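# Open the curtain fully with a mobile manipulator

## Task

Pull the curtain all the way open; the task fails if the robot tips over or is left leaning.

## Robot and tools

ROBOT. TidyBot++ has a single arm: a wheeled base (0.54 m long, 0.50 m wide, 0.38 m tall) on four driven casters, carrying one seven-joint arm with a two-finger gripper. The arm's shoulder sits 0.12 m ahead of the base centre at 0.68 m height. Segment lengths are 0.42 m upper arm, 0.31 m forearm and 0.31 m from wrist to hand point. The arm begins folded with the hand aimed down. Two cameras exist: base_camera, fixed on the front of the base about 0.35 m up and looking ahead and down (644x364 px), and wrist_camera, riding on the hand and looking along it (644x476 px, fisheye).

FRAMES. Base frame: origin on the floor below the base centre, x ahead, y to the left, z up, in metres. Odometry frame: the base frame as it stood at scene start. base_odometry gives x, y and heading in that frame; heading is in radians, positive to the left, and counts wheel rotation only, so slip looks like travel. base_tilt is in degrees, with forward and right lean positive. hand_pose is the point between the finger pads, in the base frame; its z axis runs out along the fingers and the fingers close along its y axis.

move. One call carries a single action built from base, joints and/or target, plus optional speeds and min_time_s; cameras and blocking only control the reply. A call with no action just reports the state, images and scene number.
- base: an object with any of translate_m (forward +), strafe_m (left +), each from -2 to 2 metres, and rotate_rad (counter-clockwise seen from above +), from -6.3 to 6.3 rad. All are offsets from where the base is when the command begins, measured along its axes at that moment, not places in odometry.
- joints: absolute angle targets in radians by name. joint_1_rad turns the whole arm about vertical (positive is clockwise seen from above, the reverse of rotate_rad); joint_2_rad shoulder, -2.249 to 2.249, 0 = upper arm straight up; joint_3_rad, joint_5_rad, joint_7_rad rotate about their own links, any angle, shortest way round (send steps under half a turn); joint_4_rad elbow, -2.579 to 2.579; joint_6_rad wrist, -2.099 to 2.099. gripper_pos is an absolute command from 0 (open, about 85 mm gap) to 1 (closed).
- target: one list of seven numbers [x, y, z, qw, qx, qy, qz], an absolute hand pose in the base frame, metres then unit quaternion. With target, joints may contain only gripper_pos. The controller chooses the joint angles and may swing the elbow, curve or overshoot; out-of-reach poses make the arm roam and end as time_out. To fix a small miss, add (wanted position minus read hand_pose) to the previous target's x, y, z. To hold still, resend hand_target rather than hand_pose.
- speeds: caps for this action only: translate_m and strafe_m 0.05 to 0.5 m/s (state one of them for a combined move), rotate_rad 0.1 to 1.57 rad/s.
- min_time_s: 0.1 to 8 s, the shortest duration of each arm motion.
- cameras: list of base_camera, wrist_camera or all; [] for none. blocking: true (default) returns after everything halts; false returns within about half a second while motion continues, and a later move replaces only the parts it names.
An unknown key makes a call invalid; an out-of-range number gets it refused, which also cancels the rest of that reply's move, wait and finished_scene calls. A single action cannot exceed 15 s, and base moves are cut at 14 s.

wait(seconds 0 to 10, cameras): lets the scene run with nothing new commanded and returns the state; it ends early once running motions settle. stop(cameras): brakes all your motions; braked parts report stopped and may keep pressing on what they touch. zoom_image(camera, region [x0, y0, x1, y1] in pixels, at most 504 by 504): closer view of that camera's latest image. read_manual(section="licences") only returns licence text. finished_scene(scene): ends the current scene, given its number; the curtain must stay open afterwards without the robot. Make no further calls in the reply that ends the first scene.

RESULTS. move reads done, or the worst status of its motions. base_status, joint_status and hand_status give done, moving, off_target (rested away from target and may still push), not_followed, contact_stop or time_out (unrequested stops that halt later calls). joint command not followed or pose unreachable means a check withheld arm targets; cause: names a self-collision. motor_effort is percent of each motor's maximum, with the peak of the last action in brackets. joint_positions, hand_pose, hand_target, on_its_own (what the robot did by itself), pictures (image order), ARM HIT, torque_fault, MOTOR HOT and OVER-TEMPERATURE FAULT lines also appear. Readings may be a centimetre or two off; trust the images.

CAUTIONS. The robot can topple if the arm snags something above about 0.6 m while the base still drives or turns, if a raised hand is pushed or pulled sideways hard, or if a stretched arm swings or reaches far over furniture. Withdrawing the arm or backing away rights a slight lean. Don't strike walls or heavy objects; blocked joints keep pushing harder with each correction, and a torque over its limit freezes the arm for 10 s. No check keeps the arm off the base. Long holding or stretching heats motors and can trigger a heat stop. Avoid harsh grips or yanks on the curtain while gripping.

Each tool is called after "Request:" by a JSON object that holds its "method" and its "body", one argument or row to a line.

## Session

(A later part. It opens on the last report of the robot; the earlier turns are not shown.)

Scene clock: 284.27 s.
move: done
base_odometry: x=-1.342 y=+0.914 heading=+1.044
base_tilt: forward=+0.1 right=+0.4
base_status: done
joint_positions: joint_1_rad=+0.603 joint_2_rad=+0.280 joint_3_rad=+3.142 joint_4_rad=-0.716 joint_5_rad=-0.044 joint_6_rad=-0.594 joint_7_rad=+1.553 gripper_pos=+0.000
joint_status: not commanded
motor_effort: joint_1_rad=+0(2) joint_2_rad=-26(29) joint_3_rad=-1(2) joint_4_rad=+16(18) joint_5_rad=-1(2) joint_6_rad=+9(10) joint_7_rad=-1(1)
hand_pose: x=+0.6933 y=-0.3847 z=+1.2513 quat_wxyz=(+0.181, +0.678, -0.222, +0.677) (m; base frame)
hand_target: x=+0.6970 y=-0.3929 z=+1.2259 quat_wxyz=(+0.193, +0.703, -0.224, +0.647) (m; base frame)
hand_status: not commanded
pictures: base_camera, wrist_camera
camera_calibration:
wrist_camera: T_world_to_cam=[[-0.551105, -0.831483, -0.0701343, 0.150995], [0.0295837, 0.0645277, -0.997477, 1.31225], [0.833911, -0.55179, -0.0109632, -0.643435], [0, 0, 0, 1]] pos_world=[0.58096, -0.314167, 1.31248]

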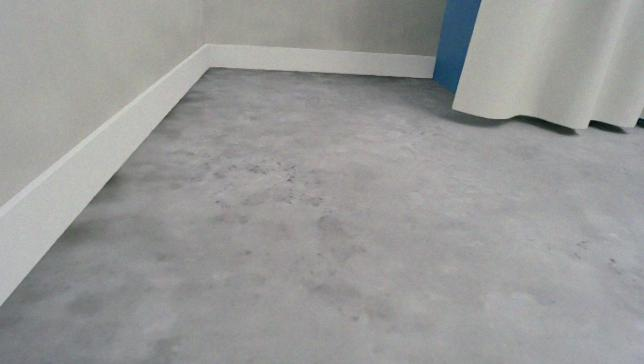

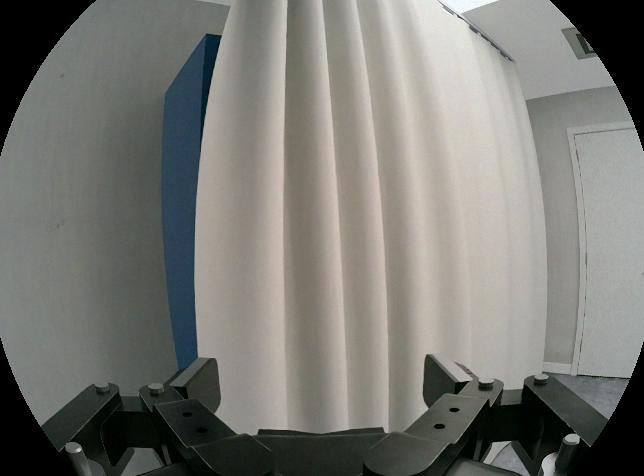

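Request:
{"method": "move", "body": {
  "base": {"translate_m": 0.5, "strafe_m": -0.02},
  "speeds": {"translate_m": 0.25},
  "cameras": ["wrist_camera"]
}}

Scene clock: 303.43 s.
move: done
base_odometry: x=-1.073 y=+1.336 heading=+1.043
base_tilt: forward=+0.1 right=+0.3
base_status: done
joint_positions: joint_1_rad=+0.602 joint_2_rad=+0.282 joint_3_rad=+3.142 joint_4_rad=-0.716 joint_5_rad=-0.044 joint_6_rad=-0.594 joint_7_rad=+1.553 gripper_pos=+0.000
joint_status: not commanded
motor_effort: joint_1_rad=+0(4) joint_2_rad=-26(30) joint_3_rad=+0(2) joint_4_rad=+16(18) joint_5_rad=-1(2) joint_6_rad=+9(10) joint_7_rad=-1(1)
hand_pose: x=+0.6945 y=-0.3847 z=+1.2501 quat_wxyz=(+0.181, +0.679, -0.222, +0.676) (m; base frame)
hand_target: x=+0.6970 y=-0.3929 z=+1.2259 quat_wxyz=(+0.193, +0.703, -0.224, +0.647) (m; base frame)
hand_status: not commanded
pictures: wrist_camera
camera_calibration:
wrist_camera: T_world_to_cam=[[-0.550413, -0.831934, -0.0702249, 0.150994], [0.0282417, 0.0655117, -0.997452, 1.31229], [0.834415, -0.550993, -0.0125632, -0.642505], [0, 0, 0, 1]] pos_world=[0.582164, -0.314369, 1.31148]

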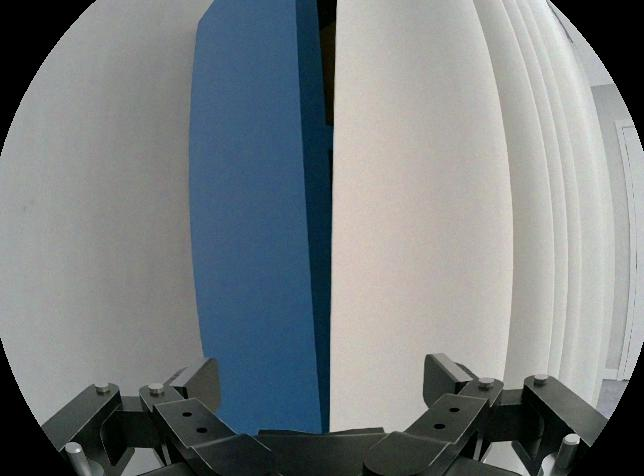

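Request:
{"method": "move", "body": {
  "base": {"translate_m": 0.11, "strafe_m": -0.073},
  "speeds": {"translate_m": 0.1}
}}

Request:
{"method": "move", "body": {
  "joints": {"gripper_pos": 1}
}}

Request:
{"method": "zoom_image", "body": {
  "camera": "wrist_camera",
  "region": [170, 100, 470, 450]
}}

Scene clock: 315.07 s.
move: done
base_odometry: x=-0.954 y=+1.395 heading=+1.044
base_tilt: forward=+0.1 right=+0.4
base_status: done
joint_positions: joint_1_rad=+0.602 joint_2_rad=+0.284 joint_3_rad=+3.142 joint_4_rad=-0.716 joint_5_rad=-0.044 joint_6_rad=-0.594 joint_7_rad=+1.553 gripper_pos=+0.000
joint_status: not commanded
motor_effort: joint_1_rad=+0(1) joint_2_rad=-26(31) joint_3_rad=+0(1) joint_4_rad=+17(18) joint_5_rad=+0(1) joint_6_rad=+10(10) joint_7_rad=-1(1)
hand_pose: x=+0.6957 y=-0.3855 z=+1.2483 quat_wxyz=(+0.181, +0.680, -0.222, +0.675) (m; base frame)
hand_target: x=+0.6970 y=-0.3929 z=+1.2259 quat_wxyz=(+0.193, +0.703, -0.224, +0.647) (m; base frame)
hand_status: not commanded
pictures: none

Scene clock: 316.17 s.
move: done
base_odometry: x=-0.954 y=+1.395 heading=+1.044
base_tilt: forward=+0.1 right=+0.3
base_status: not commanded
joint_positions: joint_1_rad=+0.602 joint_2_rad=+0.284 joint_3_rad=+3.142 joint_4_rad=-0.716 joint_5_rad=-0.044 joint_6_rad=-0.594 joint_7_rad=+1.553 gripper_pos=+0.999
joint_status: all done
motor_effort: joint_1_rad=+0(1) joint_2_rad=-27(28) joint_3_rad=+0(0) joint_4_rad=+17(17) joint_5_rad=-1(1) joint_6_rad=+9(10) joint_7_rad=-1(1)
hand_pose: x=+0.6957 y=-0.3855 z=+1.2483 quat_wxyz=(+0.181, +0.680, -0.222, +0.675) (m; base frame)
hand_target: x=+0.6970 y=-0.3929 z=+1.2259 quat_wxyz=(+0.193, +0.703, -0.224, +0.647) (m; base frame)
hand_status: not commanded
pictures: none

Scaled by 1.440.
This view is cut from an older image: the scene may have changed since it was taken.

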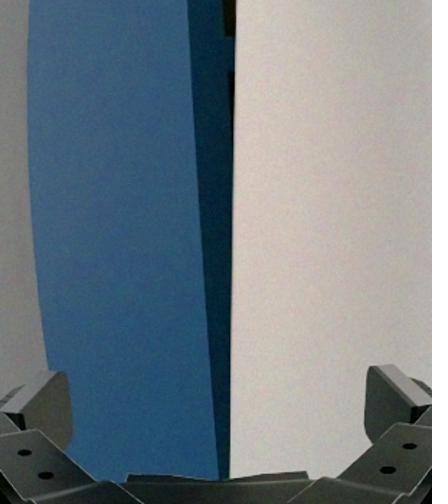

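Gripper read .999 (earlier .994 when holding). Check.

Request:
{"method": "wait", "body": {
  "seconds": 0,
  "cameras": ["wrist_camera"]
}}

Scene clock: 321.13 s.
base_odometry: x=-0.954 y=+1.395 heading=+1.044
base_tilt: forward=+0.0 right=+0.4
base_status: not commanded
joint_positions: joint_1_rad=+0.602 joint_2_rad=+0.284 joint_3_rad=+3.142 joint_4_rad=-0.716 joint_5_rad=-0.044 joint_6_rad=-0.594 joint_7_rad=+1.553 gripper_pos=+0.999
joint_status: all done
motor_effort: joint_1_rad=+0(1) joint_2_rad=-26(28) joint_3_rad=+0(0) joint_4_rad=+17(17) joint_5_rad=-1(1) joint_6_rad=+9(10) joint_7_rad=-1(1)
hand_pose: x=+0.6957 y=-0.3855 z=+1.2483 quat_wxyz=(+0.181, +0.680, -0.222, +0.675) (m; base frame)
hand_target: x=+0.6970 y=-0.3929 z=+1.2259 quat_wxyz=(+0.193, +0.703, -0.224, +0.647) (m; base frame)
hand_status: not commanded
pictures: wrist_camera
camera_calibration:
wrist_camera: T_world_to_cam=[[-0.550495, -0.831878, -0.0702378, 0.151], [0.0260801, 0.066956, -0.997415, 1.31258], [0.834431, -0.550904, -0.0151635, -0.640769], [0, 0, 0, 1]] pos_world=[0.58357, -0.315273, 1.31007]

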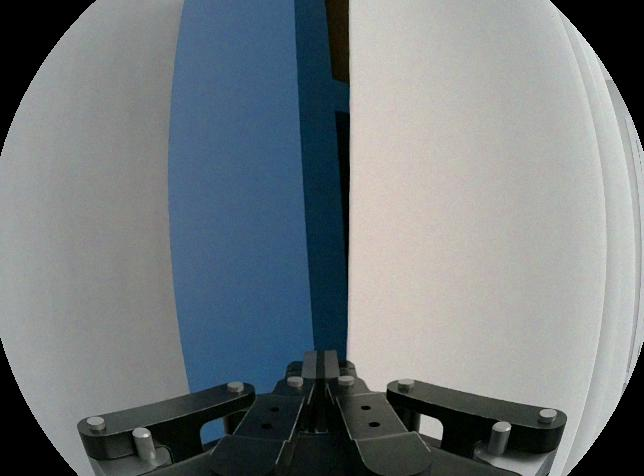

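Request:
{"method": "move", "body": {
  "joints": {"gripper_pos": 0}
}}

Request:
{"method": "move", "body": {
  "base": {"translate_m": 0.035, "strafe_m": -0.048},
  "speeds": {"translate_m": 0.1}
}}

Request:
{"method": "move", "body": {
  "joints": {"gripper_pos": 1},
  "cameras": ["wrist_camera"]
}}

Scene clock: 337.50 s.
move: done
base_odometry: x=-0.954 y=+1.395 heading=+1.044
base_tilt: forward=+0.1 right=+0.3
base_status: not commanded
joint_positions: joint_1_rad=+0.602 joint_2_rad=+0.284 joint_3_rad=+3.142 joint_4_rad=-0.716 joint_5_rad=-0.044 joint_6_rad=-0.594 joint_7_rad=+1.553 gripper_pos=+0.000
joint_status: all done
motor_effort: joint_1_rad=+0(1) joint_2_rad=-27(28) joint_3_rad=+0(1) joint_4_rad=+17(18) joint_5_rad=-1(1) joint_6_rad=+9(10) joint_7_rad=-1(1)
hand_pose: x=+0.6957 y=-0.3855 z=+1.2483 quat_wxyz=(+0.181, +0.680, -0.222, +0.675) (m; base frame)
hand_target: x=+0.6970 y=-0.3929 z=+1.2259 quat_wxyz=(+0.193, +0.703, -0.224, +0.647) (m; base frame)
hand_status: not commanded
pictures: none

Scene clock: 338.60 s.
move: done
base_odometry: x=-0.895 y=+1.401 heading=+1.044
base_tilt: forward=+0.1 right=+0.3
base_status: done
joint_positions: joint_1_rad=+0.602 joint_2_rad=+0.286 joint_3_rad=+3.142 joint_4_rad=-0.716 joint_5_rad=-0.044 joint_6_rad=-0.594 joint_7_rad=+1.553 gripper_pos=+0.000
joint_status: not commanded
motor_effort: joint_1_rad=+0(2) joint_2_rad=-27(29) joint_3_rad=+0(1) joint_4_rad=+17(18) joint_5_rad=-1(1) joint_6_rad=+10(10) joint_7_rad=-1(1)
hand_pose: x=+0.6964 y=-0.3859 z=+1.2473 quat_wxyz=(+0.180, +0.680, -0.223, +0.675) (m; base frame)
hand_target: x=+0.6970 y=-0.3929 z=+1.2259 quat_wxyz=(+0.193, +0.703, -0.224, +0.647) (m; base frame)
hand_status: not commanded
pictures: none

Scene clock: 339.70 s.
move: done
base_odometry: x=-0.895 y=+1.401 heading=+1.044
base_tilt: forward=+0.1 right=+0.3
base_status: not commanded
joint_positions: joint_1_rad=+0.602 joint_2_rad=+0.286 joint_3_rad=+3.142 joint_4_rad=-0.716 joint_5_rad=-0.044 joint_6_rad=-0.594 joint_7_rad=+1.553 gripper_pos=+0.994
joint_status: all done
motor_effort: joint_1_rad=+0(1) joint_2_rad=-27(27) joint_3_rad=+0(1) joint_4_rad=+18(18) joint_5_rad=+0(1) joint_6_rad=+10(10) joint_7_rad=-1(1)
hand_pose: x=+0.6964 y=-0.3859 z=+1.2473 quat_wxyz=(+0.180, +0.680, -0.223, +0.675) (m; base frame)
hand_target: x=+0.6970 y=-0.3929 z=+1.2259 quat_wxyz=(+0.193, +0.703, -0.224, +0.647) (m; base frame)
hand_status: not commanded
pictures: wrist_camera
camera_calibration:
wrist_camera: T_world_to_cam=[[-0.550508, -0.83187, -0.070242, 0.150929], [0.0249115, 0.0677328, -0.997392, 1.31269], [0.834458, -0.550822, -0.0165643, -0.639801], [0, 0, 0, 1]] pos_world=[0.584274, -0.315775, 1.30927]

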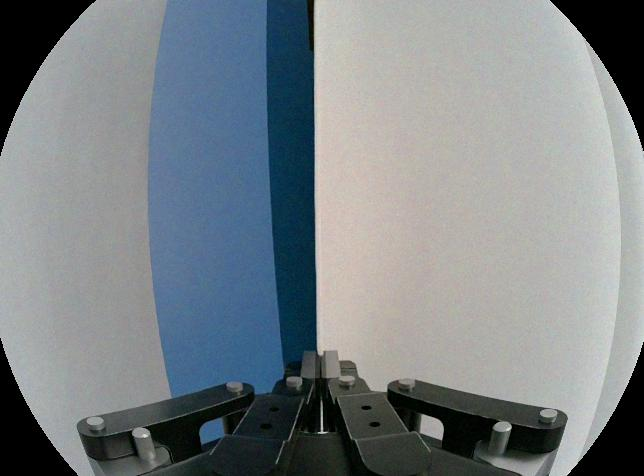

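Request:
{"method": "move", "body": {
  "base": {"strafe_m": -0.5},
  "speeds": {"strafe_m": 0.2},
  "cameras": ["wrist_camera"]
}}

Request:
{"method": "move", "body": {
  "base": {"strafe_m": -0.5},
  "speeds": {"strafe_m": 0.2},
  "cameras": ["wrist_camera"]
}}

Scene clock: 350.17 s.
move: done
base_odometry: x=-0.463 y=+1.150 heading=+1.044
base_tilt: forward=+0.1 right=+0.3
base_status: done
joint_positions: joint_1_rad=+0.600 joint_2_rad=+0.286 joint_3_rad=+3.142 joint_4_rad=-0.699 joint_5_rad=-0.044 joint_6_rad=-0.594 joint_7_rad=+1.553 gripper_pos=+0.994
joint_status: not commanded
motor_effort: joint_1_rad=+2(3) joint_2_rad=-21(29) joint_3_rad=+1(2) joint_4_rad=+13(19) joint_5_rad=+0(1) joint_6_rad=+6(12) joint_7_rad=-1(1)
hand_pose: x=+0.6948 y=-0.3831 z=+1.2573 quat_wxyz=(+0.181, +0.675, -0.220, +0.681) (m; base frame)
hand_target: x=+0.6970 y=-0.3929 z=+1.2259 quat_wxyz=(+0.193, +0.703, -0.224, +0.647) (m; base frame)
hand_status: not commanded
pictures: wrist_camera
camera_calibration:
wrist_camera: T_world_to_cam=[[-0.54769, -0.83374, -0.0700972, 0.150344], [0.0391896, 0.0581248, -0.99754, 1.30912], [0.835763, -0.54909, 0.000839545, -0.658906], [0, 0, 0, 1]] pos_world=[0.581727, -0.312542, 1.31699]

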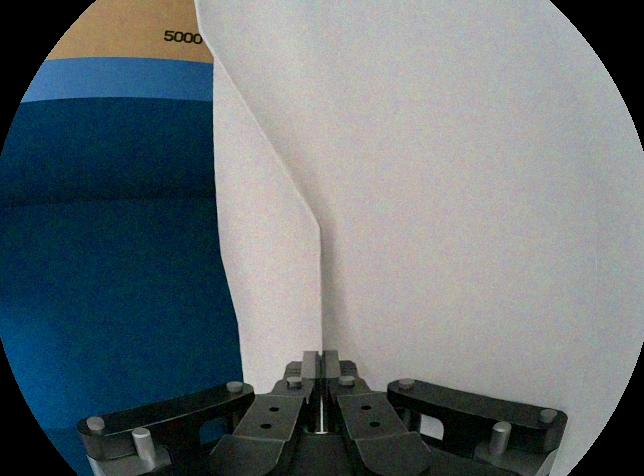

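Scene clock: 353.30 s.
move: done
base_odometry: x=-0.030 y=+0.899 heading=+1.045
base_tilt: forward=+0.1 right=+0.4
base_status: done
joint_positions: joint_1_rad=+0.590 joint_2_rad=+0.274 joint_3_rad=+3.134 joint_4_rad=-0.676 joint_5_rad=-0.044 joint_6_rad=-0.594 joint_7_rad=+1.553 gripper_pos=+0.994
joint_status: not commanded
motor_effort: joint_1_rad=+4(5) joint_2_rad=-16(21) joint_3_rad=+2(4) joint_4_rad=+10(13) joint_5_rad=+1(2) joint_6_rad=+3(6) joint_7_rad=-1(2)
hand_pose: x=+0.6917 y=-0.3681 z=+1.2780 quat_wxyz=(+0.178, +0.665, -0.211, +0.694) (m; base frame)
hand_target: x=+0.6970 y=-0.3929 z=+1.2259 quat_wxyz=(+0.193, +0.703, -0.224, +0.647) (m; base frame)
hand_status: not commanded
pictures: wrist_camera
camera_calibration:
wrist_camera: T_world_to_cam=[[-0.531045, -0.844325, -0.0714678, 0.148915], [0.0675039, 0.0419202, -0.996838, 1.30245], [0.844651, -0.53419, 0.0347338, -0.692074], [0, 0, 0, 1]] pos_world=[0.575721, -0.298565, 1.33301]

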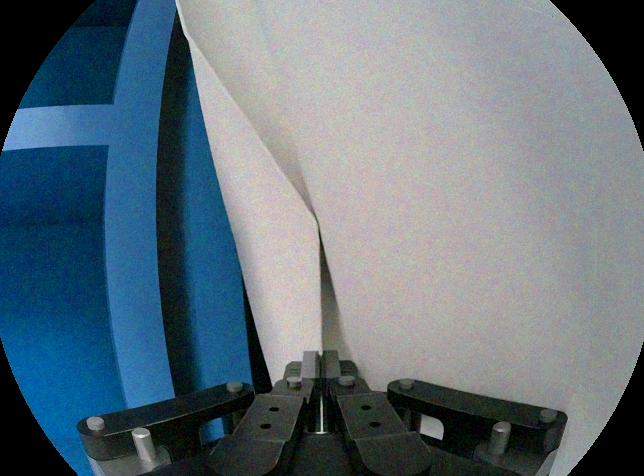

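Request:
{"method": "move", "body": {
  "base": {"strafe_m": -0.5},
  "speeds": {"strafe_m": 0.2},
  "cameras": ["wrist_camera"]
}}

Request:
{"method": "move", "body": {
  "base": {"strafe_m": -0.35},
  "speeds": {"strafe_m": 0.2},
  "cameras": ["all"]
}}

Scene clock: 368.00 s.
move: done
base_odometry: x=+0.402 y=+0.648 heading=+1.045
base_tilt: forward=+0.1 right=+0.3
base_status: done
joint_positions: joint_1_rad=+0.578 joint_2_rad=+0.253 joint_3_rad=+3.123 joint_4_rad=-0.663 joint_5_rad=-0.044 joint_6_rad=-0.594 joint_7_rad=+1.553 gripper_pos=+0.994
joint_status: not commanded
motor_effort: joint_1_rad=+6(7) joint_2_rad=-14(16) joint_3_rad=+4(5) joint_4_rad=+8(10) joint_5_rad=+1(3) joint_6_rad=+2(3) joint_7_rad=-2(2)
hand_pose: x=+0.6857 y=-0.3480 z=+1.2999 quat_wxyz=(+0.172, +0.655, -0.200, +0.708) (m; base frame)
hand_target: x=+0.6970 y=-0.3929 z=+1.2259 quat_wxyz=(+0.193, +0.703, -0.224, +0.647) (m; base frame)
hand_status: not commanded
pictures: wrist_camera
camera_calibration:
wrist_camera: T_world_to_cam=[[-0.509649, -0.857261, -0.0732229, 0.147309], [0.0970643, 0.0272742, -0.994904, 1.29601], [0.85489, -0.514159, 0.0693091, -0.721993], [0, 0, 0, 1]] pos_world=[0.566504, -0.280285, 1.35023]

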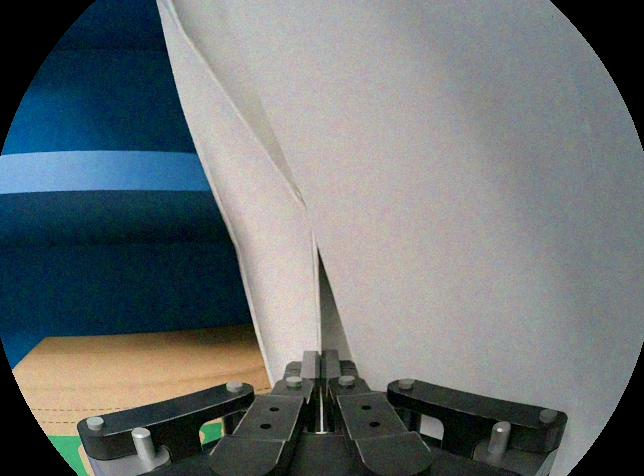

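Scene clock: 370.47 s.
move: done
base_odometry: x=+0.705 y=+0.472 heading=+1.046
base_tilt: forward=+0.0 right=+0.4
base_status: done
joint_positions: joint_1_rad=+0.567 joint_2_rad=+0.244 joint_3_rad=+3.115 joint_4_rad=-0.659 joint_5_rad=-0.044 joint_6_rad=-0.594 joint_7_rad=+1.553 gripper_pos=+0.994
joint_status: not commanded
motor_effort: joint_1_rad=+7(9) joint_2_rad=-13(14) joint_3_rad=+5(7) joint_4_rad=+8(9) joint_5_rad=+2(4) joint_6_rad=+1(2) joint_7_rad=-2(2)
hand_pose: x=+0.6862 y=-0.3350 z=+1.3078 quat_wxyz=(+0.166, +0.652, -0.193, +0.714) (m; base frame)
hand_target: x=+0.6970 y=-0.3929 z=+1.2259 quat_wxyz=(+0.193, +0.703, -0.224, +0.647) (m; base frame)
hand_status: not commanded
pictures: base_camera, wrist_camera
camera_calibration:
wrist_camera: T_world_to_cam=[[-0.492564, -0.867055, -0.0748131, 0.146399], [0.108151, 0.0243132, -0.993837, 1.29351], [0.86353, -0.497619, 0.0817968, -0.732958], [0, 0, 0, 1]] pos_world=[0.565148, -0.269248, 1.35644]

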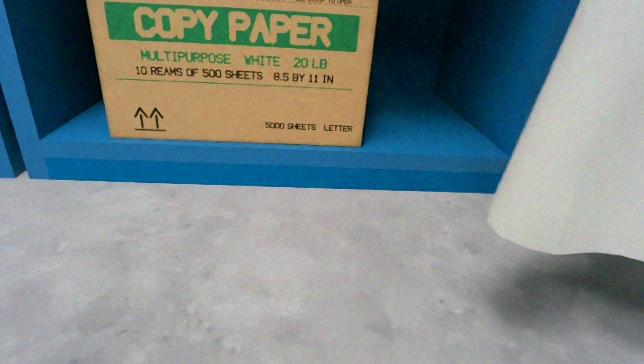

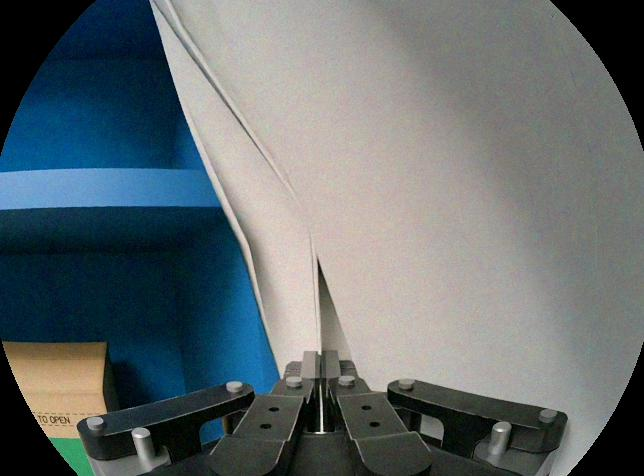

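Request:
{"method": "move", "body": {
  "base": {"strafe_m": -0.35},
  "speeds": {"strafe_m": 0.15},
  "cameras": ["wrist_camera"]
}}

Request:
{"method": "move", "body": {
  "base": {"strafe_m": -0.2},
  "speeds": {"strafe_m": 0.1},
  "cameras": ["wrist_camera"]
}}

Scene clock: 383.80 s.
move: done
base_odometry: x=+1.008 y=+0.297 heading=+1.046
base_tilt: forward=+0.1 right=+0.3
base_status: done
joint_positions: joint_1_rad=+0.565 joint_2_rad=+0.279 joint_3_rad=+3.111 joint_4_rad=-0.678 joint_5_rad=-0.044 joint_6_rad=-0.632 joint_7_rad=+1.553 gripper_pos=+0.999
joint_status: not commanded
motor_effort: joint_1_rad=+5(14) joint_2_rad=-25(28) joint_3_rad=+3(11) joint_4_rad=+18(19) joint_5_rad=+1(6) joint_6_rad=+11(12) joint_7_rad=-1(2)
hand_pose: x=+0.7091 y=-0.3450 z=+1.2620 quat_wxyz=(+0.155, +0.684, -0.201, +0.683) (m; base frame)
hand_target: x=+0.6970 y=-0.3929 z=+1.2259 quat_wxyz=(+0.193, +0.703, -0.224, +0.647) (m; base frame)
hand_status: not commanded
pictures: wrist_camera
camera_calibration:
wrist_camera: T_world_to_cam=[[-0.492172, -0.867019, -0.0777451, 0.148991], [0.0299457, 0.0723948, -0.996926, 1.32177], [0.869983, -0.492988, -0.0096672, -0.641549], [0, 0, 0, 1]] pos_world=[0.591884, -0.282787, 1.32309]

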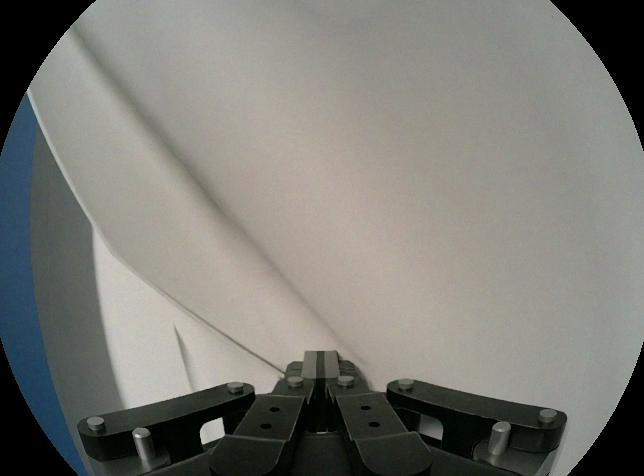

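Scene clock: 386.33 s.
move: done
base_odometry: x=+1.181 y=+0.197 heading=+1.046
base_tilt: forward=+0.1 right=+0.3
base_status: done
joint_positions: joint_1_rad=+0.563 joint_2_rad=+0.277 joint_3_rad=+3.110 joint_4_rad=-0.678 joint_5_rad=-0.044 joint_6_rad=-0.632 joint_7_rad=+1.553 gripper_pos=+0.999
joint_status: not commanded
motor_effort: joint_1_rad=+8(9) joint_2_rad=-21(27) joint_3_rad=+6(7) joint_4_rad=+15(19) joint_5_rad=+3(5) joint_6_rad=+11(13) joint_7_rad=-1(1)
hand_pose: x=+0.7091 y=-0.3424 z=+1.2636 quat_wxyz=(+0.154, +0.684, -0.200, +0.685) (m; base frame)
hand_target: x=+0.6970 y=-0.3929 z=+1.2259 quat_wxyz=(+0.193, +0.703, -0.224, +0.647) (m; base frame)
hand_status: not commanded
pictures: wrist_camera
camera_calibration:
wrist_camera: T_world_to_cam=[[-0.488982, -0.868797, -0.0780228, 0.148779], [0.0317414, 0.0716643, -0.996924, 1.32155], [0.871716, -0.489954, -0.00746573, -0.643183], [0, 0, 0, 1]] pos_world=[0.591475, -0.28058, 1.32429]

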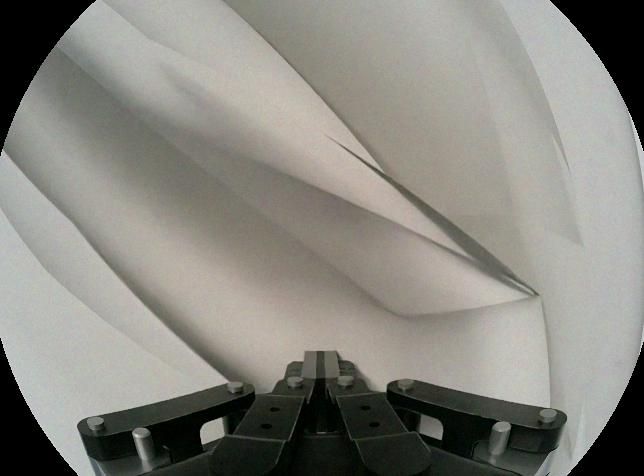

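Request:
{"method": "move", "body": {
  "base": {"strafe_m": 0.2, "translate_m": -0.7},
  "joints": {"gripper_pos": 0, "joint_6_rad": 0.1, "joint_1_rad": 0.5},
  "cameras": ["all"]
}}

Scene clock: 395.93 s.
move: done
base_odometry: x=+0.657 y=-0.309 heading=+1.046
base_tilt: forward=+0.1 right=+0.3
base_status: done
joint_positions: joint_1_rad=+0.511 joint_2_rad=+0.313 joint_3_rad=+3.127 joint_4_rad=-0.693 joint_5_rad=-0.044 joint_6_rad=+0.011 joint_7_rad=+1.553 gripper_pos=+0.000
joint_status: all done
motor_effort: joint_1_rad=+1(8) joint_2_rad=-26(38) joint_3_rad=+0(6) joint_4_rad=+16(23) joint_5_rad=+0(4) joint_6_rad=+8(15) joint_7_rad=-1(1)
hand_pose: x=+0.6950 y=-0.3149 z=+1.4195 quat_wxyz=(+0.189, +0.458, -0.134, +0.858) (m; base frame)
hand_target: x=+0.6752 y=-0.3016 z=+1.4471 quat_wxyz=(+0.214, +0.420, -0.111, +0.875) (m; base frame)
hand_status: not commanded
pictures: base_camera, wrist_camera
camera_calibration:
wrist_camera: T_world_to_cam=[[-0.44277, -0.893706, -0.072412, 0.130072], [0.52126, -0.190854, -0.831783, 0.818166], [0.72955, -0.406034, 0.550357, -1.28288], [0, 0, 0, 1]] pos_world=[0.567037, -0.248496, 1.396]

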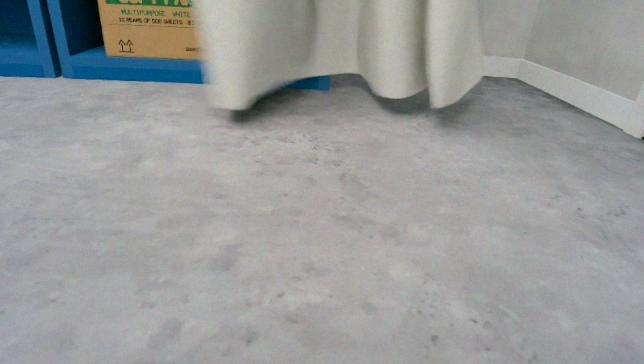

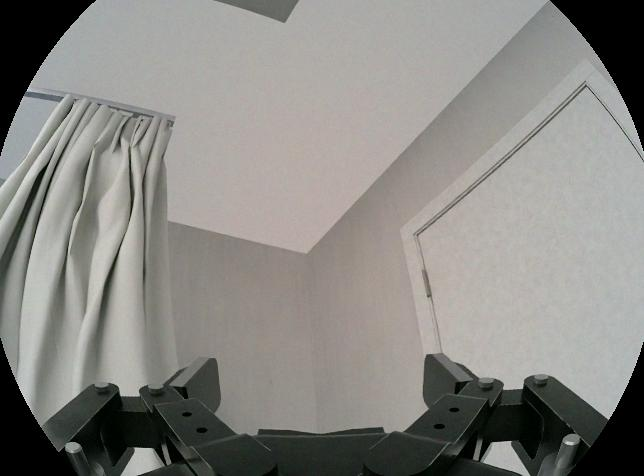

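Request:
{"method": "move", "body": {
  "joints": {"joint_1_rad": -0.2},
  "cameras": ["all"]
}}

Request:
{"method": "zoom_image", "body": {
  "camera": "wrist_camera",
  "region": [100, 20, 440, 240]
}}

Scene clock: 403.93 s.
move: done
base_odometry: x=+0.657 y=-0.309 heading=+1.046
base_tilt: forward=+0.1 right=+0.3
base_status: not commanded
joint_positions: joint_1_rad=-0.187 joint_2_rad=+0.313 joint_3_rad=+3.131 joint_4_rad=-0.693 joint_5_rad=-0.044 joint_6_rad=+0.011 joint_7_rad=+1.553 gripper_pos=+0.000
joint_status: all done
motor_effort: joint_1_rad=+0(2) joint_2_rad=-27(28) joint_3_rad=+0(1) joint_4_rad=+16(17) joint_5_rad=+0(1) joint_6_rad=+7(9) joint_7_rad=-1(1)
hand_pose: x=+0.7630 y=+0.1272 z=+1.4195 quat_wxyz=(-0.114, +0.477, +0.031, +0.871) (m; base frame)
hand_target: x=+0.7387 y=+0.1276 z=+1.4471 quat_wxyz=(-0.099, +0.433, +0.040, +0.895) (m; base frame)
hand_status: not commanded
pictures: base_camera, wrist_camera
camera_calibration:
wrist_camera: T_world_to_cam=[[0.231161, -0.970311, -0.0711401, 0.048959], [0.523027, 0.185592, -0.831864, 0.818003], [0.82037, 0.155086, 0.550401, -1.29368], [0, 0, 0, 1]] pos_world=[0.622143, 0.0963227, 1.39599]

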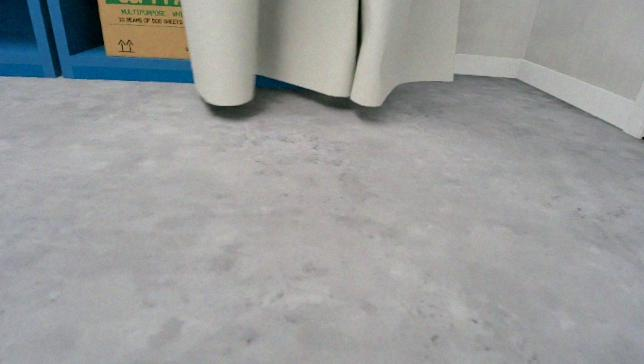

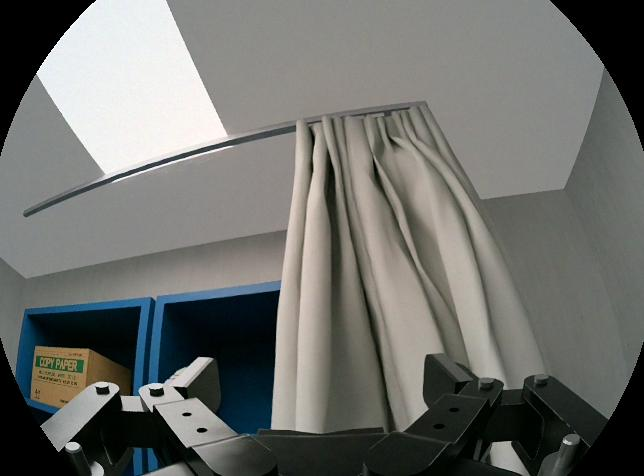

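Scaled by 1.482.

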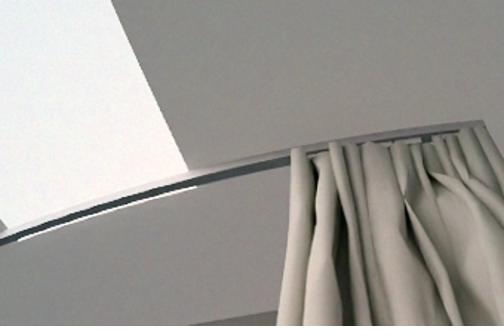

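Request:
{"method": "move", "body": {
  "base": {"strafe_m": 0.42},
  "joints": {"joint_1_rad": 0.3, "joint_6_rad": -0.5, "gripper_pos": 1}
}}

Request:
{"method": "move", "body": {
  "base": {"translate_m": 0.68},
  "speeds": {"translate_m": 0.3},
  "cameras": ["wrist_camera"]
}}

Scene clock: 424.10 s.
move: done
base_odometry: x=+0.294 y=-0.099 heading=+1.046
base_tilt: forward=+0.1 right=+0.3
base_status: done
joint_positions: joint_1_rad=+0.285 joint_2_rad=+0.313 joint_3_rad=+3.135 joint_4_rad=-0.693 joint_5_rad=-0.044 joint_6_rad=-0.413 joint_7_rad=+1.553 gripper_pos=+0.999
joint_status: all done
motor_effort: joint_1_rad=+0(3) joint_2_rad=-27(30) joint_3_rad=+0(2) joint_4_rad=+17(18) joint_5_rad=+0(2) joint_6_rad=+9(10) joint_7_rad=-1(1)
hand_pose: x=+0.7962 y=-0.1886 z=+1.2972 quat_wxyz=(+0.078, +0.643, -0.104, +0.755) (m; base frame)
hand_target: x=+0.7878 y=-0.2046 z=+1.2756 quat_wxyz=(+0.102, +0.673, -0.108, +0.725) (m; base frame)
hand_status: not commanded
pictures: none

Scene clock: 427.20 s.
move: done
base_odometry: x=+0.634 y=+0.490 heading=+1.047
base_tilt: forward=+0.1 right=+0.3
base_status: done
joint_positions: joint_1_rad=+0.288 joint_2_rad=+0.313 joint_3_rad=+3.135 joint_4_rad=-0.693 joint_5_rad=-0.044 joint_6_rad=-0.416 joint_7_rad=+1.553 gripper_pos=+0.999
joint_status: not commanded
motor_effort: joint_1_rad=+0(2) joint_2_rad=-26(29) joint_3_rad=+0(1) joint_4_rad=+17(18) joint_5_rad=+0(1) joint_6_rad=+9(10) joint_7_rad=-1(1)
hand_pose: x=+0.7957 y=-0.1906 z=+1.2966 quat_wxyz=(+0.079, +0.644, -0.105, +0.754) (m; base frame)
hand_target: x=+0.7878 y=-0.2046 z=+1.2756 quat_wxyz=(+0.102, +0.673, -0.108, +0.725) (m; base frame)
hand_status: not commanded
pictures: wrist_camera
camera_calibration:
wrist_camera: T_world_to_cam=[[-0.255842, -0.963976, -0.0727734, 0.115205], [0.170061, 0.0292259, -0.985, 1.20715], [0.951643, -0.26438, 0.156457, -0.877154], [0, 0, 0, 1]] pos_world=[0.658922, -0.156127, 1.33467]

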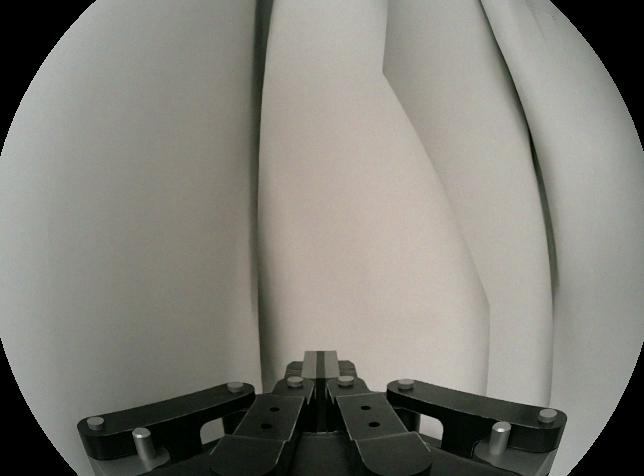

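Request:
{"method": "move", "body": {
  "base": {"translate_m": -0.25, "strafe_m": 0.2},
  "cameras": ["wrist_camera"]
}}

Scene clock: 433.50 s.
move: done
base_odometry: x=+0.336 y=+0.374 heading=+1.046
base_tilt: forward=+0.1 right=+0.3
base_status: done
joint_positions: joint_1_rad=+0.292 joint_2_rad=+0.311 joint_3_rad=+3.136 joint_4_rad=-0.693 joint_5_rad=-0.044 joint_6_rad=-0.417 joint_7_rad=+1.553 gripper_pos=+0.999
joint_status: not commanded
motor_effort: joint_1_rad=+0(2) joint_2_rad=-27(31) joint_3_rad=+0(1) joint_4_rad=+17(18) joint_5_rad=+0(1) joint_6_rad=+10(11) joint_7_rad=-1(1)
hand_pose: x=+0.7939 y=-0.1929 z=+1.2974 quat_wxyz=(+0.080, +0.644, -0.106, +0.754) (m; base frame)
hand_target: x=+0.7878 y=-0.2046 z=+1.2756 quat_wxyz=(+0.102, +0.673, -0.108, +0.725) (m; base frame)
hand_status: not commanded
pictures: wrist_camera
camera_calibration:
wrist_camera: T_world_to_cam=[[-0.259686, -0.962955, -0.0726667, 0.115638], [0.170436, 0.0283648, -0.98496, 1.20785], [0.950534, -0.268166, 0.156756, -0.87641], [0, 0, 0, 1]] pos_world=[0.657227, -0.157929, 1.33547]

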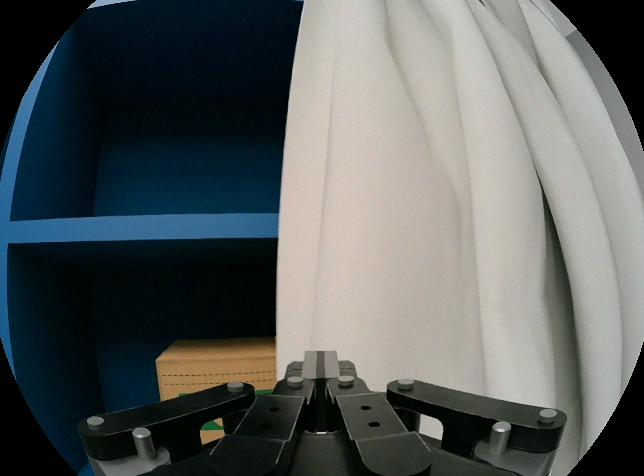

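Request:
{"method": "move", "body": {
  "base": {"strafe_m": 0.13}
}}

Request:
{"method": "move", "body": {
  "base": {"translate_m": 0.3},
  "speeds": {"translate_m": 0.2},
  "cameras": ["wrist_camera"]
}}

Request:
{"method": "move", "body": {
  "base": {"strafe_m": -0.4},
  "speeds": {"strafe_m": 0.15},
  "cameras": ["wrist_camera"]
}}

Scene clock: 451.77 s.
move: done
base_odometry: x=+0.223 y=+0.439 heading=+1.047
base_tilt: forward=+0.1 right=+0.3
base_status: done
joint_positions: joint_1_rad=+0.292 joint_2_rad=+0.311 joint_3_rad=+3.136 joint_4_rad=-0.693 joint_5_rad=-0.044 joint_6_rad=-0.417 joint_7_rad=+1.553 gripper_pos=+0.999
joint_status: not commanded
motor_effort: joint_1_rad=+0(4) joint_2_rad=-28(30) joint_3_rad=+0(2) joint_4_rad=+17(18) joint_5_rad=-1(1) joint_6_rad=+8(10) joint_7_rad=-1(1)
hand_pose: x=+0.7939 y=-0.1928 z=+1.2974 quat_wxyz=(+0.080, +0.644, -0.106, +0.754) (m; base frame)
hand_target: x=+0.7878 y=-0.2046 z=+1.2756 quat_wxyz=(+0.102, +0.673, -0.108, +0.725) (m; base frame)
hand_status: not commanded
pictures: none

Scene clock: 453.90 s.
move: done
base_odometry: x=+0.373 y=+0.699 heading=+1.047
base_tilt: forward=+0.1 right=+0.3
base_status: done
joint_positions: joint_1_rad=+0.293 joint_2_rad=+0.311 joint_3_rad=+3.136 joint_4_rad=-0.693 joint_5_rad=-0.044 joint_6_rad=-0.418 joint_7_rad=+1.553 gripper_pos=+0.999
joint_status: not commanded
motor_effort: joint_1_rad=+0(2) joint_2_rad=-28(33) joint_3_rad=+0(1) joint_4_rad=+17(18) joint_5_rad=-1(1) joint_6_rad=+9(11) joint_7_rad=-1(1)
hand_pose: x=+0.7938 y=-0.1932 z=+1.2972 quat_wxyz=(+0.080, +0.644, -0.106, +0.753) (m; base frame)
hand_target: x=+0.7878 y=-0.2046 z=+1.2756 quat_wxyz=(+0.102, +0.673, -0.108, +0.725) (m; base frame)
hand_status: not commanded
pictures: wrist_camera
camera_calibration:
wrist_camera: T_world_to_cam=[[-0.260119, -0.962835, -0.0727079, 0.115797], [0.169596, 0.0285712, -0.985099, 1.20852], [0.950566, -0.268574, 0.155861, -0.875341], [0, 0, 0, 1]] pos_world=[0.65723, -0.15813, 1.33537]

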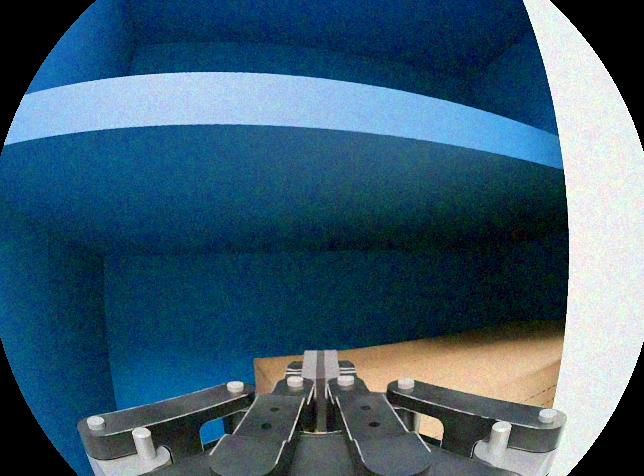

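Scene clock: 457.13 s.
move: done
base_odometry: x=+0.720 y=+0.499 heading=+1.047
base_tilt: forward=+0.1 right=+0.3
base_status: done
joint_positions: joint_1_rad=+0.294 joint_2_rad=+0.311 joint_3_rad=+3.136 joint_4_rad=-0.693 joint_5_rad=-0.044 joint_6_rad=-0.418 joint_7_rad=+1.553 gripper_pos=+0.999
joint_status: not commanded
motor_effort: joint_1_rad=+1(3) joint_2_rad=-26(30) joint_3_rad=+1(2) joint_4_rad=+17(18) joint_5_rad=+0(1) joint_6_rad=+9(10) joint_7_rad=-1(1)
hand_pose: x=+0.7936 y=-0.1940 z=+1.2971 quat_wxyz=(+0.081, +0.644, -0.106, +0.753) (m; base frame)
hand_target: x=+0.7878 y=-0.2046 z=+1.2756 quat_wxyz=(+0.102, +0.673, -0.108, +0.725) (m; base frame)
hand_status: not commanded
pictures: wrist_camera
camera_calibration:
wrist_camera: T_world_to_cam=[[-0.26116, -0.962556, -0.072677, 0.115854], [0.169337, 0.0284383, -0.985148, 1.20879], [0.950326, -0.269588, 0.15557, -0.87493], [0, 0, 0, 1]] pos_world=[0.657032, -0.158731, 1.33537]

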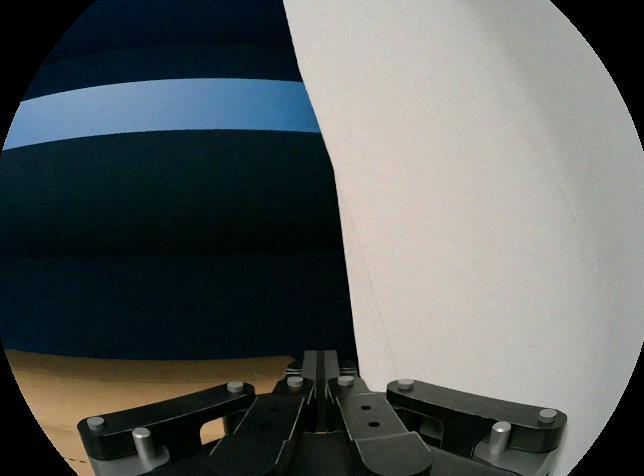

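Request:
{"method": "move", "body": {
  "base": {"strafe_m": -0.25},
  "speeds": {"strafe_m": 0.15},
  "cameras": ["wrist_camera"]
}}

Request:
{"method": "move", "body": {
  "base": {"strafe_m": -0.2},
  "speeds": {"strafe_m": 0.1},
  "cameras": ["wrist_camera"]
}}

Scene clock: 467.77 s.
move: done
base_odometry: x=+0.936 y=+0.374 heading=+1.048
base_tilt: forward=+0.1 right=+0.3
base_status: done
joint_positions: joint_1_rad=+0.290 joint_2_rad=+0.311 joint_3_rad=+3.135 joint_4_rad=-0.693 joint_5_rad=-0.044 joint_6_rad=-0.418 joint_7_rad=+1.553 gripper_pos=+0.999
joint_status: not commanded
motor_effort: joint_1_rad=+4(6) joint_2_rad=-26(28) joint_3_rad=+2(2) joint_4_rad=+16(18) joint_5_rad=+0(1) joint_6_rad=+9(10) joint_7_rad=-1(2)
hand_pose: x=+0.7945 y=-0.1909 z=+1.2971 quat_wxyz=(+0.079, +0.644, -0.105, +0.753) (m; base frame)
hand_target: x=+0.7878 y=-0.2046 z=+1.2756 quat_wxyz=(+0.102, +0.673, -0.108, +0.725) (m; base frame)
hand_status: not commanded
pictures: wrist_camera
camera_calibration:
wrist_camera: T_world_to_cam=[[-0.256679, -0.963748, -0.0728433, 0.115462], [0.169144, 0.0294121, -0.985152, 1.20887], [0.951581, -0.265189, 0.155463, -0.875032], [0, 0, 0, 1]] pos_world=[0.657826, -0.156329, 1.33537]

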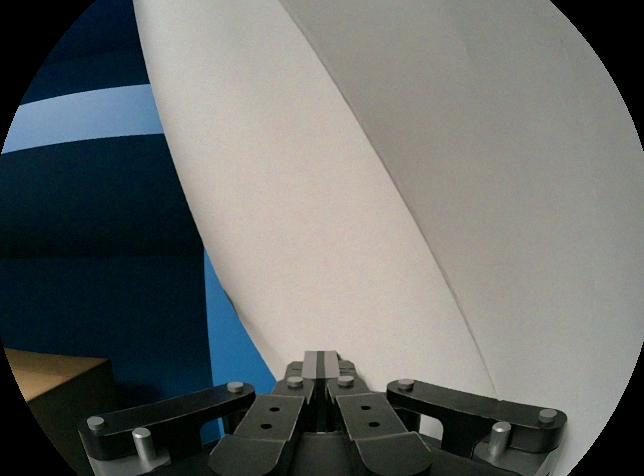

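Scene clock: 470.43 s.
move: done
base_odometry: x=+1.110 y=+0.274 heading=+1.048
base_tilt: forward=+0.1 right=+0.3
base_status: done
joint_positions: joint_1_rad=+0.276 joint_2_rad=+0.311 joint_3_rad=+3.127 joint_4_rad=-0.693 joint_5_rad=-0.044 joint_6_rad=-0.419 joint_7_rad=+1.553 gripper_pos=+0.999
joint_status: not commanded
motor_effort: joint_1_rad=+7(8) joint_2_rad=-24(27) joint_3_rad=+4(5) joint_4_rad=+16(17) joint_5_rad=+1(2) joint_6_rad=+9(10) joint_7_rad=-1(2)
hand_pose: x=+0.7979 y=-0.1779 z=+1.2968 quat_wxyz=(+0.070, +0.646, -0.099, +0.754) (m; base frame)
hand_target: x=+0.7878 y=-0.2046 z=+1.2756 quat_wxyz=(+0.102, +0.673, -0.108, +0.725) (m; base frame)
hand_status: not commanded
pictures: wrist_camera
camera_calibration:
wrist_camera: T_world_to_cam=[[-0.236138, -0.9688, -0.0752697, 0.114618], [0.168403, 0.0354877, -0.985079, 1.20931], [0.957016, -0.24529, 0.154769, -0.87468], [0, 0, 0, 1]] pos_world=[0.660497, -0.146424, 1.33527]

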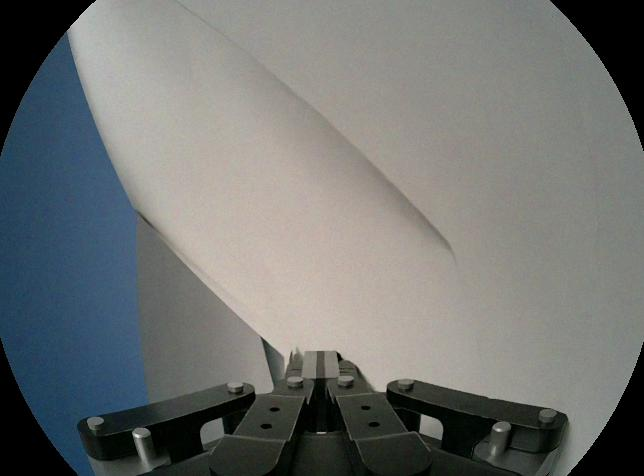

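Request:
{"method": "move", "body": {
  "base": {"strafe_m": -0.22},
  "speeds": {"strafe_m": 0.1},
  "cameras": ["wrist_camera"]
}}

Request:
{"method": "move", "body": {
  "base": {"strafe_m": 0.1},
  "speeds": {"strafe_m": 0.1}
}}

Request:
{"method": "move", "body": {
  "base": {"translate_m": -0.8, "strafe_m": 0.35}
}}

Request:
{"method": "move", "body": {
  "joints": {"joint_6_rad": 0.1},
  "cameras": ["all"]
}}

Scene clock: 483.67 s.
move: done
base_odometry: x=+1.300 y=+0.164 heading=+1.048
base_tilt: forward=+0.1 right=+0.3
base_status: done
joint_positions: joint_1_rad=+0.264 joint_2_rad=+0.311 joint_3_rad=+3.118 joint_4_rad=-0.693 joint_5_rad=-0.044 joint_6_rad=-0.423 joint_7_rad=+1.553 gripper_pos=+0.999
joint_status: not commanded
motor_effort: joint_1_rad=+9(12) joint_2_rad=-25(26) joint_3_rad=+5(7) joint_4_rad=+17(18) joint_5_rad=+1(2) joint_6_rad=+10(11) joint_7_rad=-1(2)
hand_pose: x=+0.8012 y=-0.1649 z=+1.2959 quat_wxyz=(+0.061, +0.648, -0.093, +0.754) (m; base frame)
hand_target: x=+0.7878 y=-0.2046 z=+1.2756 quat_wxyz=(+0.102, +0.673, -0.108, +0.725) (m; base frame)
hand_status: not commanded
pictures: wrist_camera
camera_calibration:
wrist_camera: T_world_to_cam=[[-0.215148, -0.973451, -0.0781258, 0.114077], [0.16502, 0.0426102, -0.985369, 1.21151], [0.962538, -0.224893, 0.151472, -0.871296], [0, 0, 0, 1]] pos_world=[0.663275, -0.136522, 1.33467]

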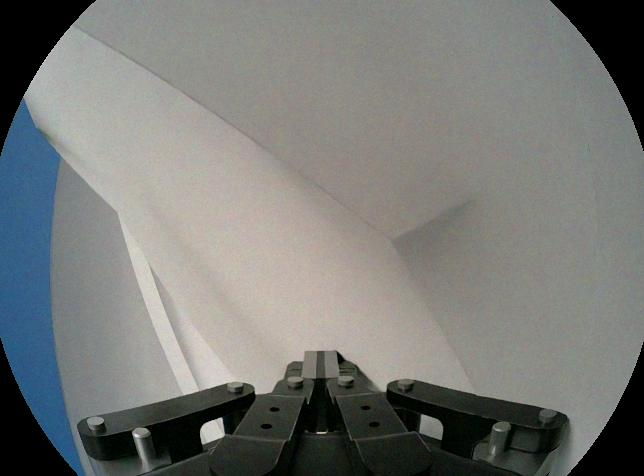

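Scene clock: 485.20 s.
move: done
base_odometry: x=+1.214 y=+0.214 heading=+1.048
base_tilt: forward=+0.1 right=+0.3
base_status: done
joint_positions: joint_1_rad=+0.264 joint_2_rad=+0.311 joint_3_rad=+3.118 joint_4_rad=-0.693 joint_5_rad=-0.044 joint_6_rad=-0.437 joint_7_rad=+1.553 gripper_pos=+0.999
joint_status: not commanded
motor_effort: joint_1_rad=+5(9) joint_2_rad=-30(32) joint_3_rad=+3(6) joint_4_rad=+19(21) joint_5_rad=+1(2) joint_6_rad=+11(13) joint_7_rad=-1(2)
hand_pose: x=+0.8017 y=-0.1653 z=+1.2913 quat_wxyz=(+0.060, +0.653, -0.094, +0.749) (m; base frame)
hand_target: x=+0.7878 y=-0.2046 z=+1.2756 quat_wxyz=(+0.102, +0.673, -0.108, +0.725) (m; base frame)
hand_status: not commanded
pictures: none

Scene clock: 488.03 s.
move: done
base_odometry: x=+0.511 y=-0.305 heading=+1.048
base_tilt: forward=+0.1 right=+0.3
base_status: done
joint_positions: joint_1_rad=+0.287 joint_2_rad=+0.311 joint_3_rad=+3.128 joint_4_rad=-0.693 joint_5_rad=-0.044 joint_6_rad=-0.438 joint_7_rad=+1.553 gripper_pos=+0.999
joint_status: not commanded
motor_effort: joint_1_rad=+0(5) joint_2_rad=-27(40) joint_3_rad=+0(3) joint_4_rad=+17(22) joint_5_rad=-1(1) joint_6_rad=+9(12) joint_7_rad=-1(1)
hand_pose: x=+0.7966 y=-0.1857 z=+1.2912 quat_wxyz=(+0.074, +0.652, -0.104, +0.748) (m; base frame)
hand_target: x=+0.7878 y=-0.2046 z=+1.2756 quat_wxyz=(+0.102, +0.673, -0.108, +0.725) (m; base frame)
hand_status: not commanded
pictures: none

Scene clock: 489.00 s.
move: done
base_odometry: x=+0.511 y=-0.305 heading=+1.048
base_tilt: forward=+0.1 right=+0.3
base_status: not commanded
joint_positions: joint_1_rad=+0.287 joint_2_rad=+0.311 joint_3_rad=+3.128 joint_4_rad=-0.693 joint_5_rad=-0.044 joint_6_rad=+0.020 joint_7_rad=+1.553 gripper_pos=+0.999
joint_status: all done
motor_effort: joint_1_rad=+0(1) joint_2_rad=-27(31) joint_3_rad=+0(1) joint_4_rad=+17(19) joint_5_rad=+0(1) joint_6_rad=+8(12) joint_7_rad=-1(1)
hand_pose: x=+0.7472 y=-0.1787 z=+1.4235 quat_wxyz=(+0.093, +0.465, -0.081, +0.876) (m; base frame)
hand_target: x=+0.7240 y=-0.1851 z=+1.4471 quat_wxyz=(+0.126, +0.430, -0.069, +0.892) (m; base frame)
hand_status: not commanded
pictures: base_camera, wrist_camera
camera_calibration:
wrist_camera: T_world_to_cam=[[-0.233715, -0.969644, -0.0718835, 0.104646], [0.559732, -0.0737241, -0.825388, 0.803312], [0.795033, -0.233141, 0.559971, -1.29956], [0, 0, 0, 1]] pos_world=[0.608012, -0.142289, 1.39828]

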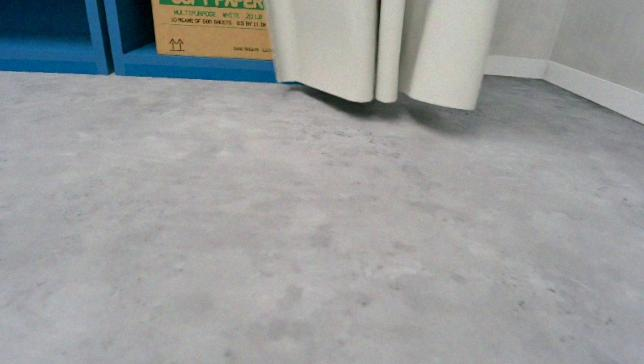

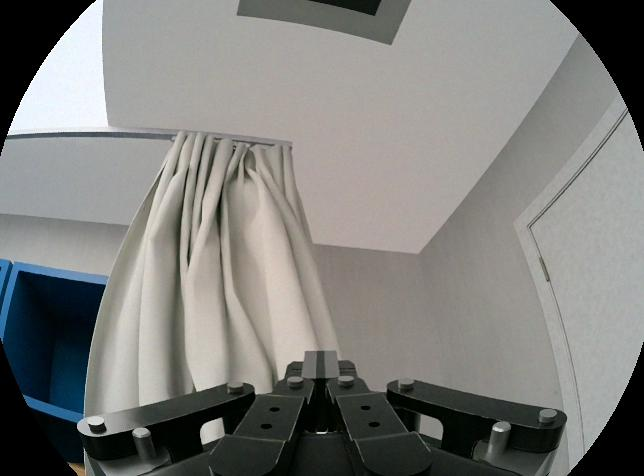

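Request:
{"method": "finished_scene", "body": {
  "scene": 1
}}

The scene is finished: the task was done.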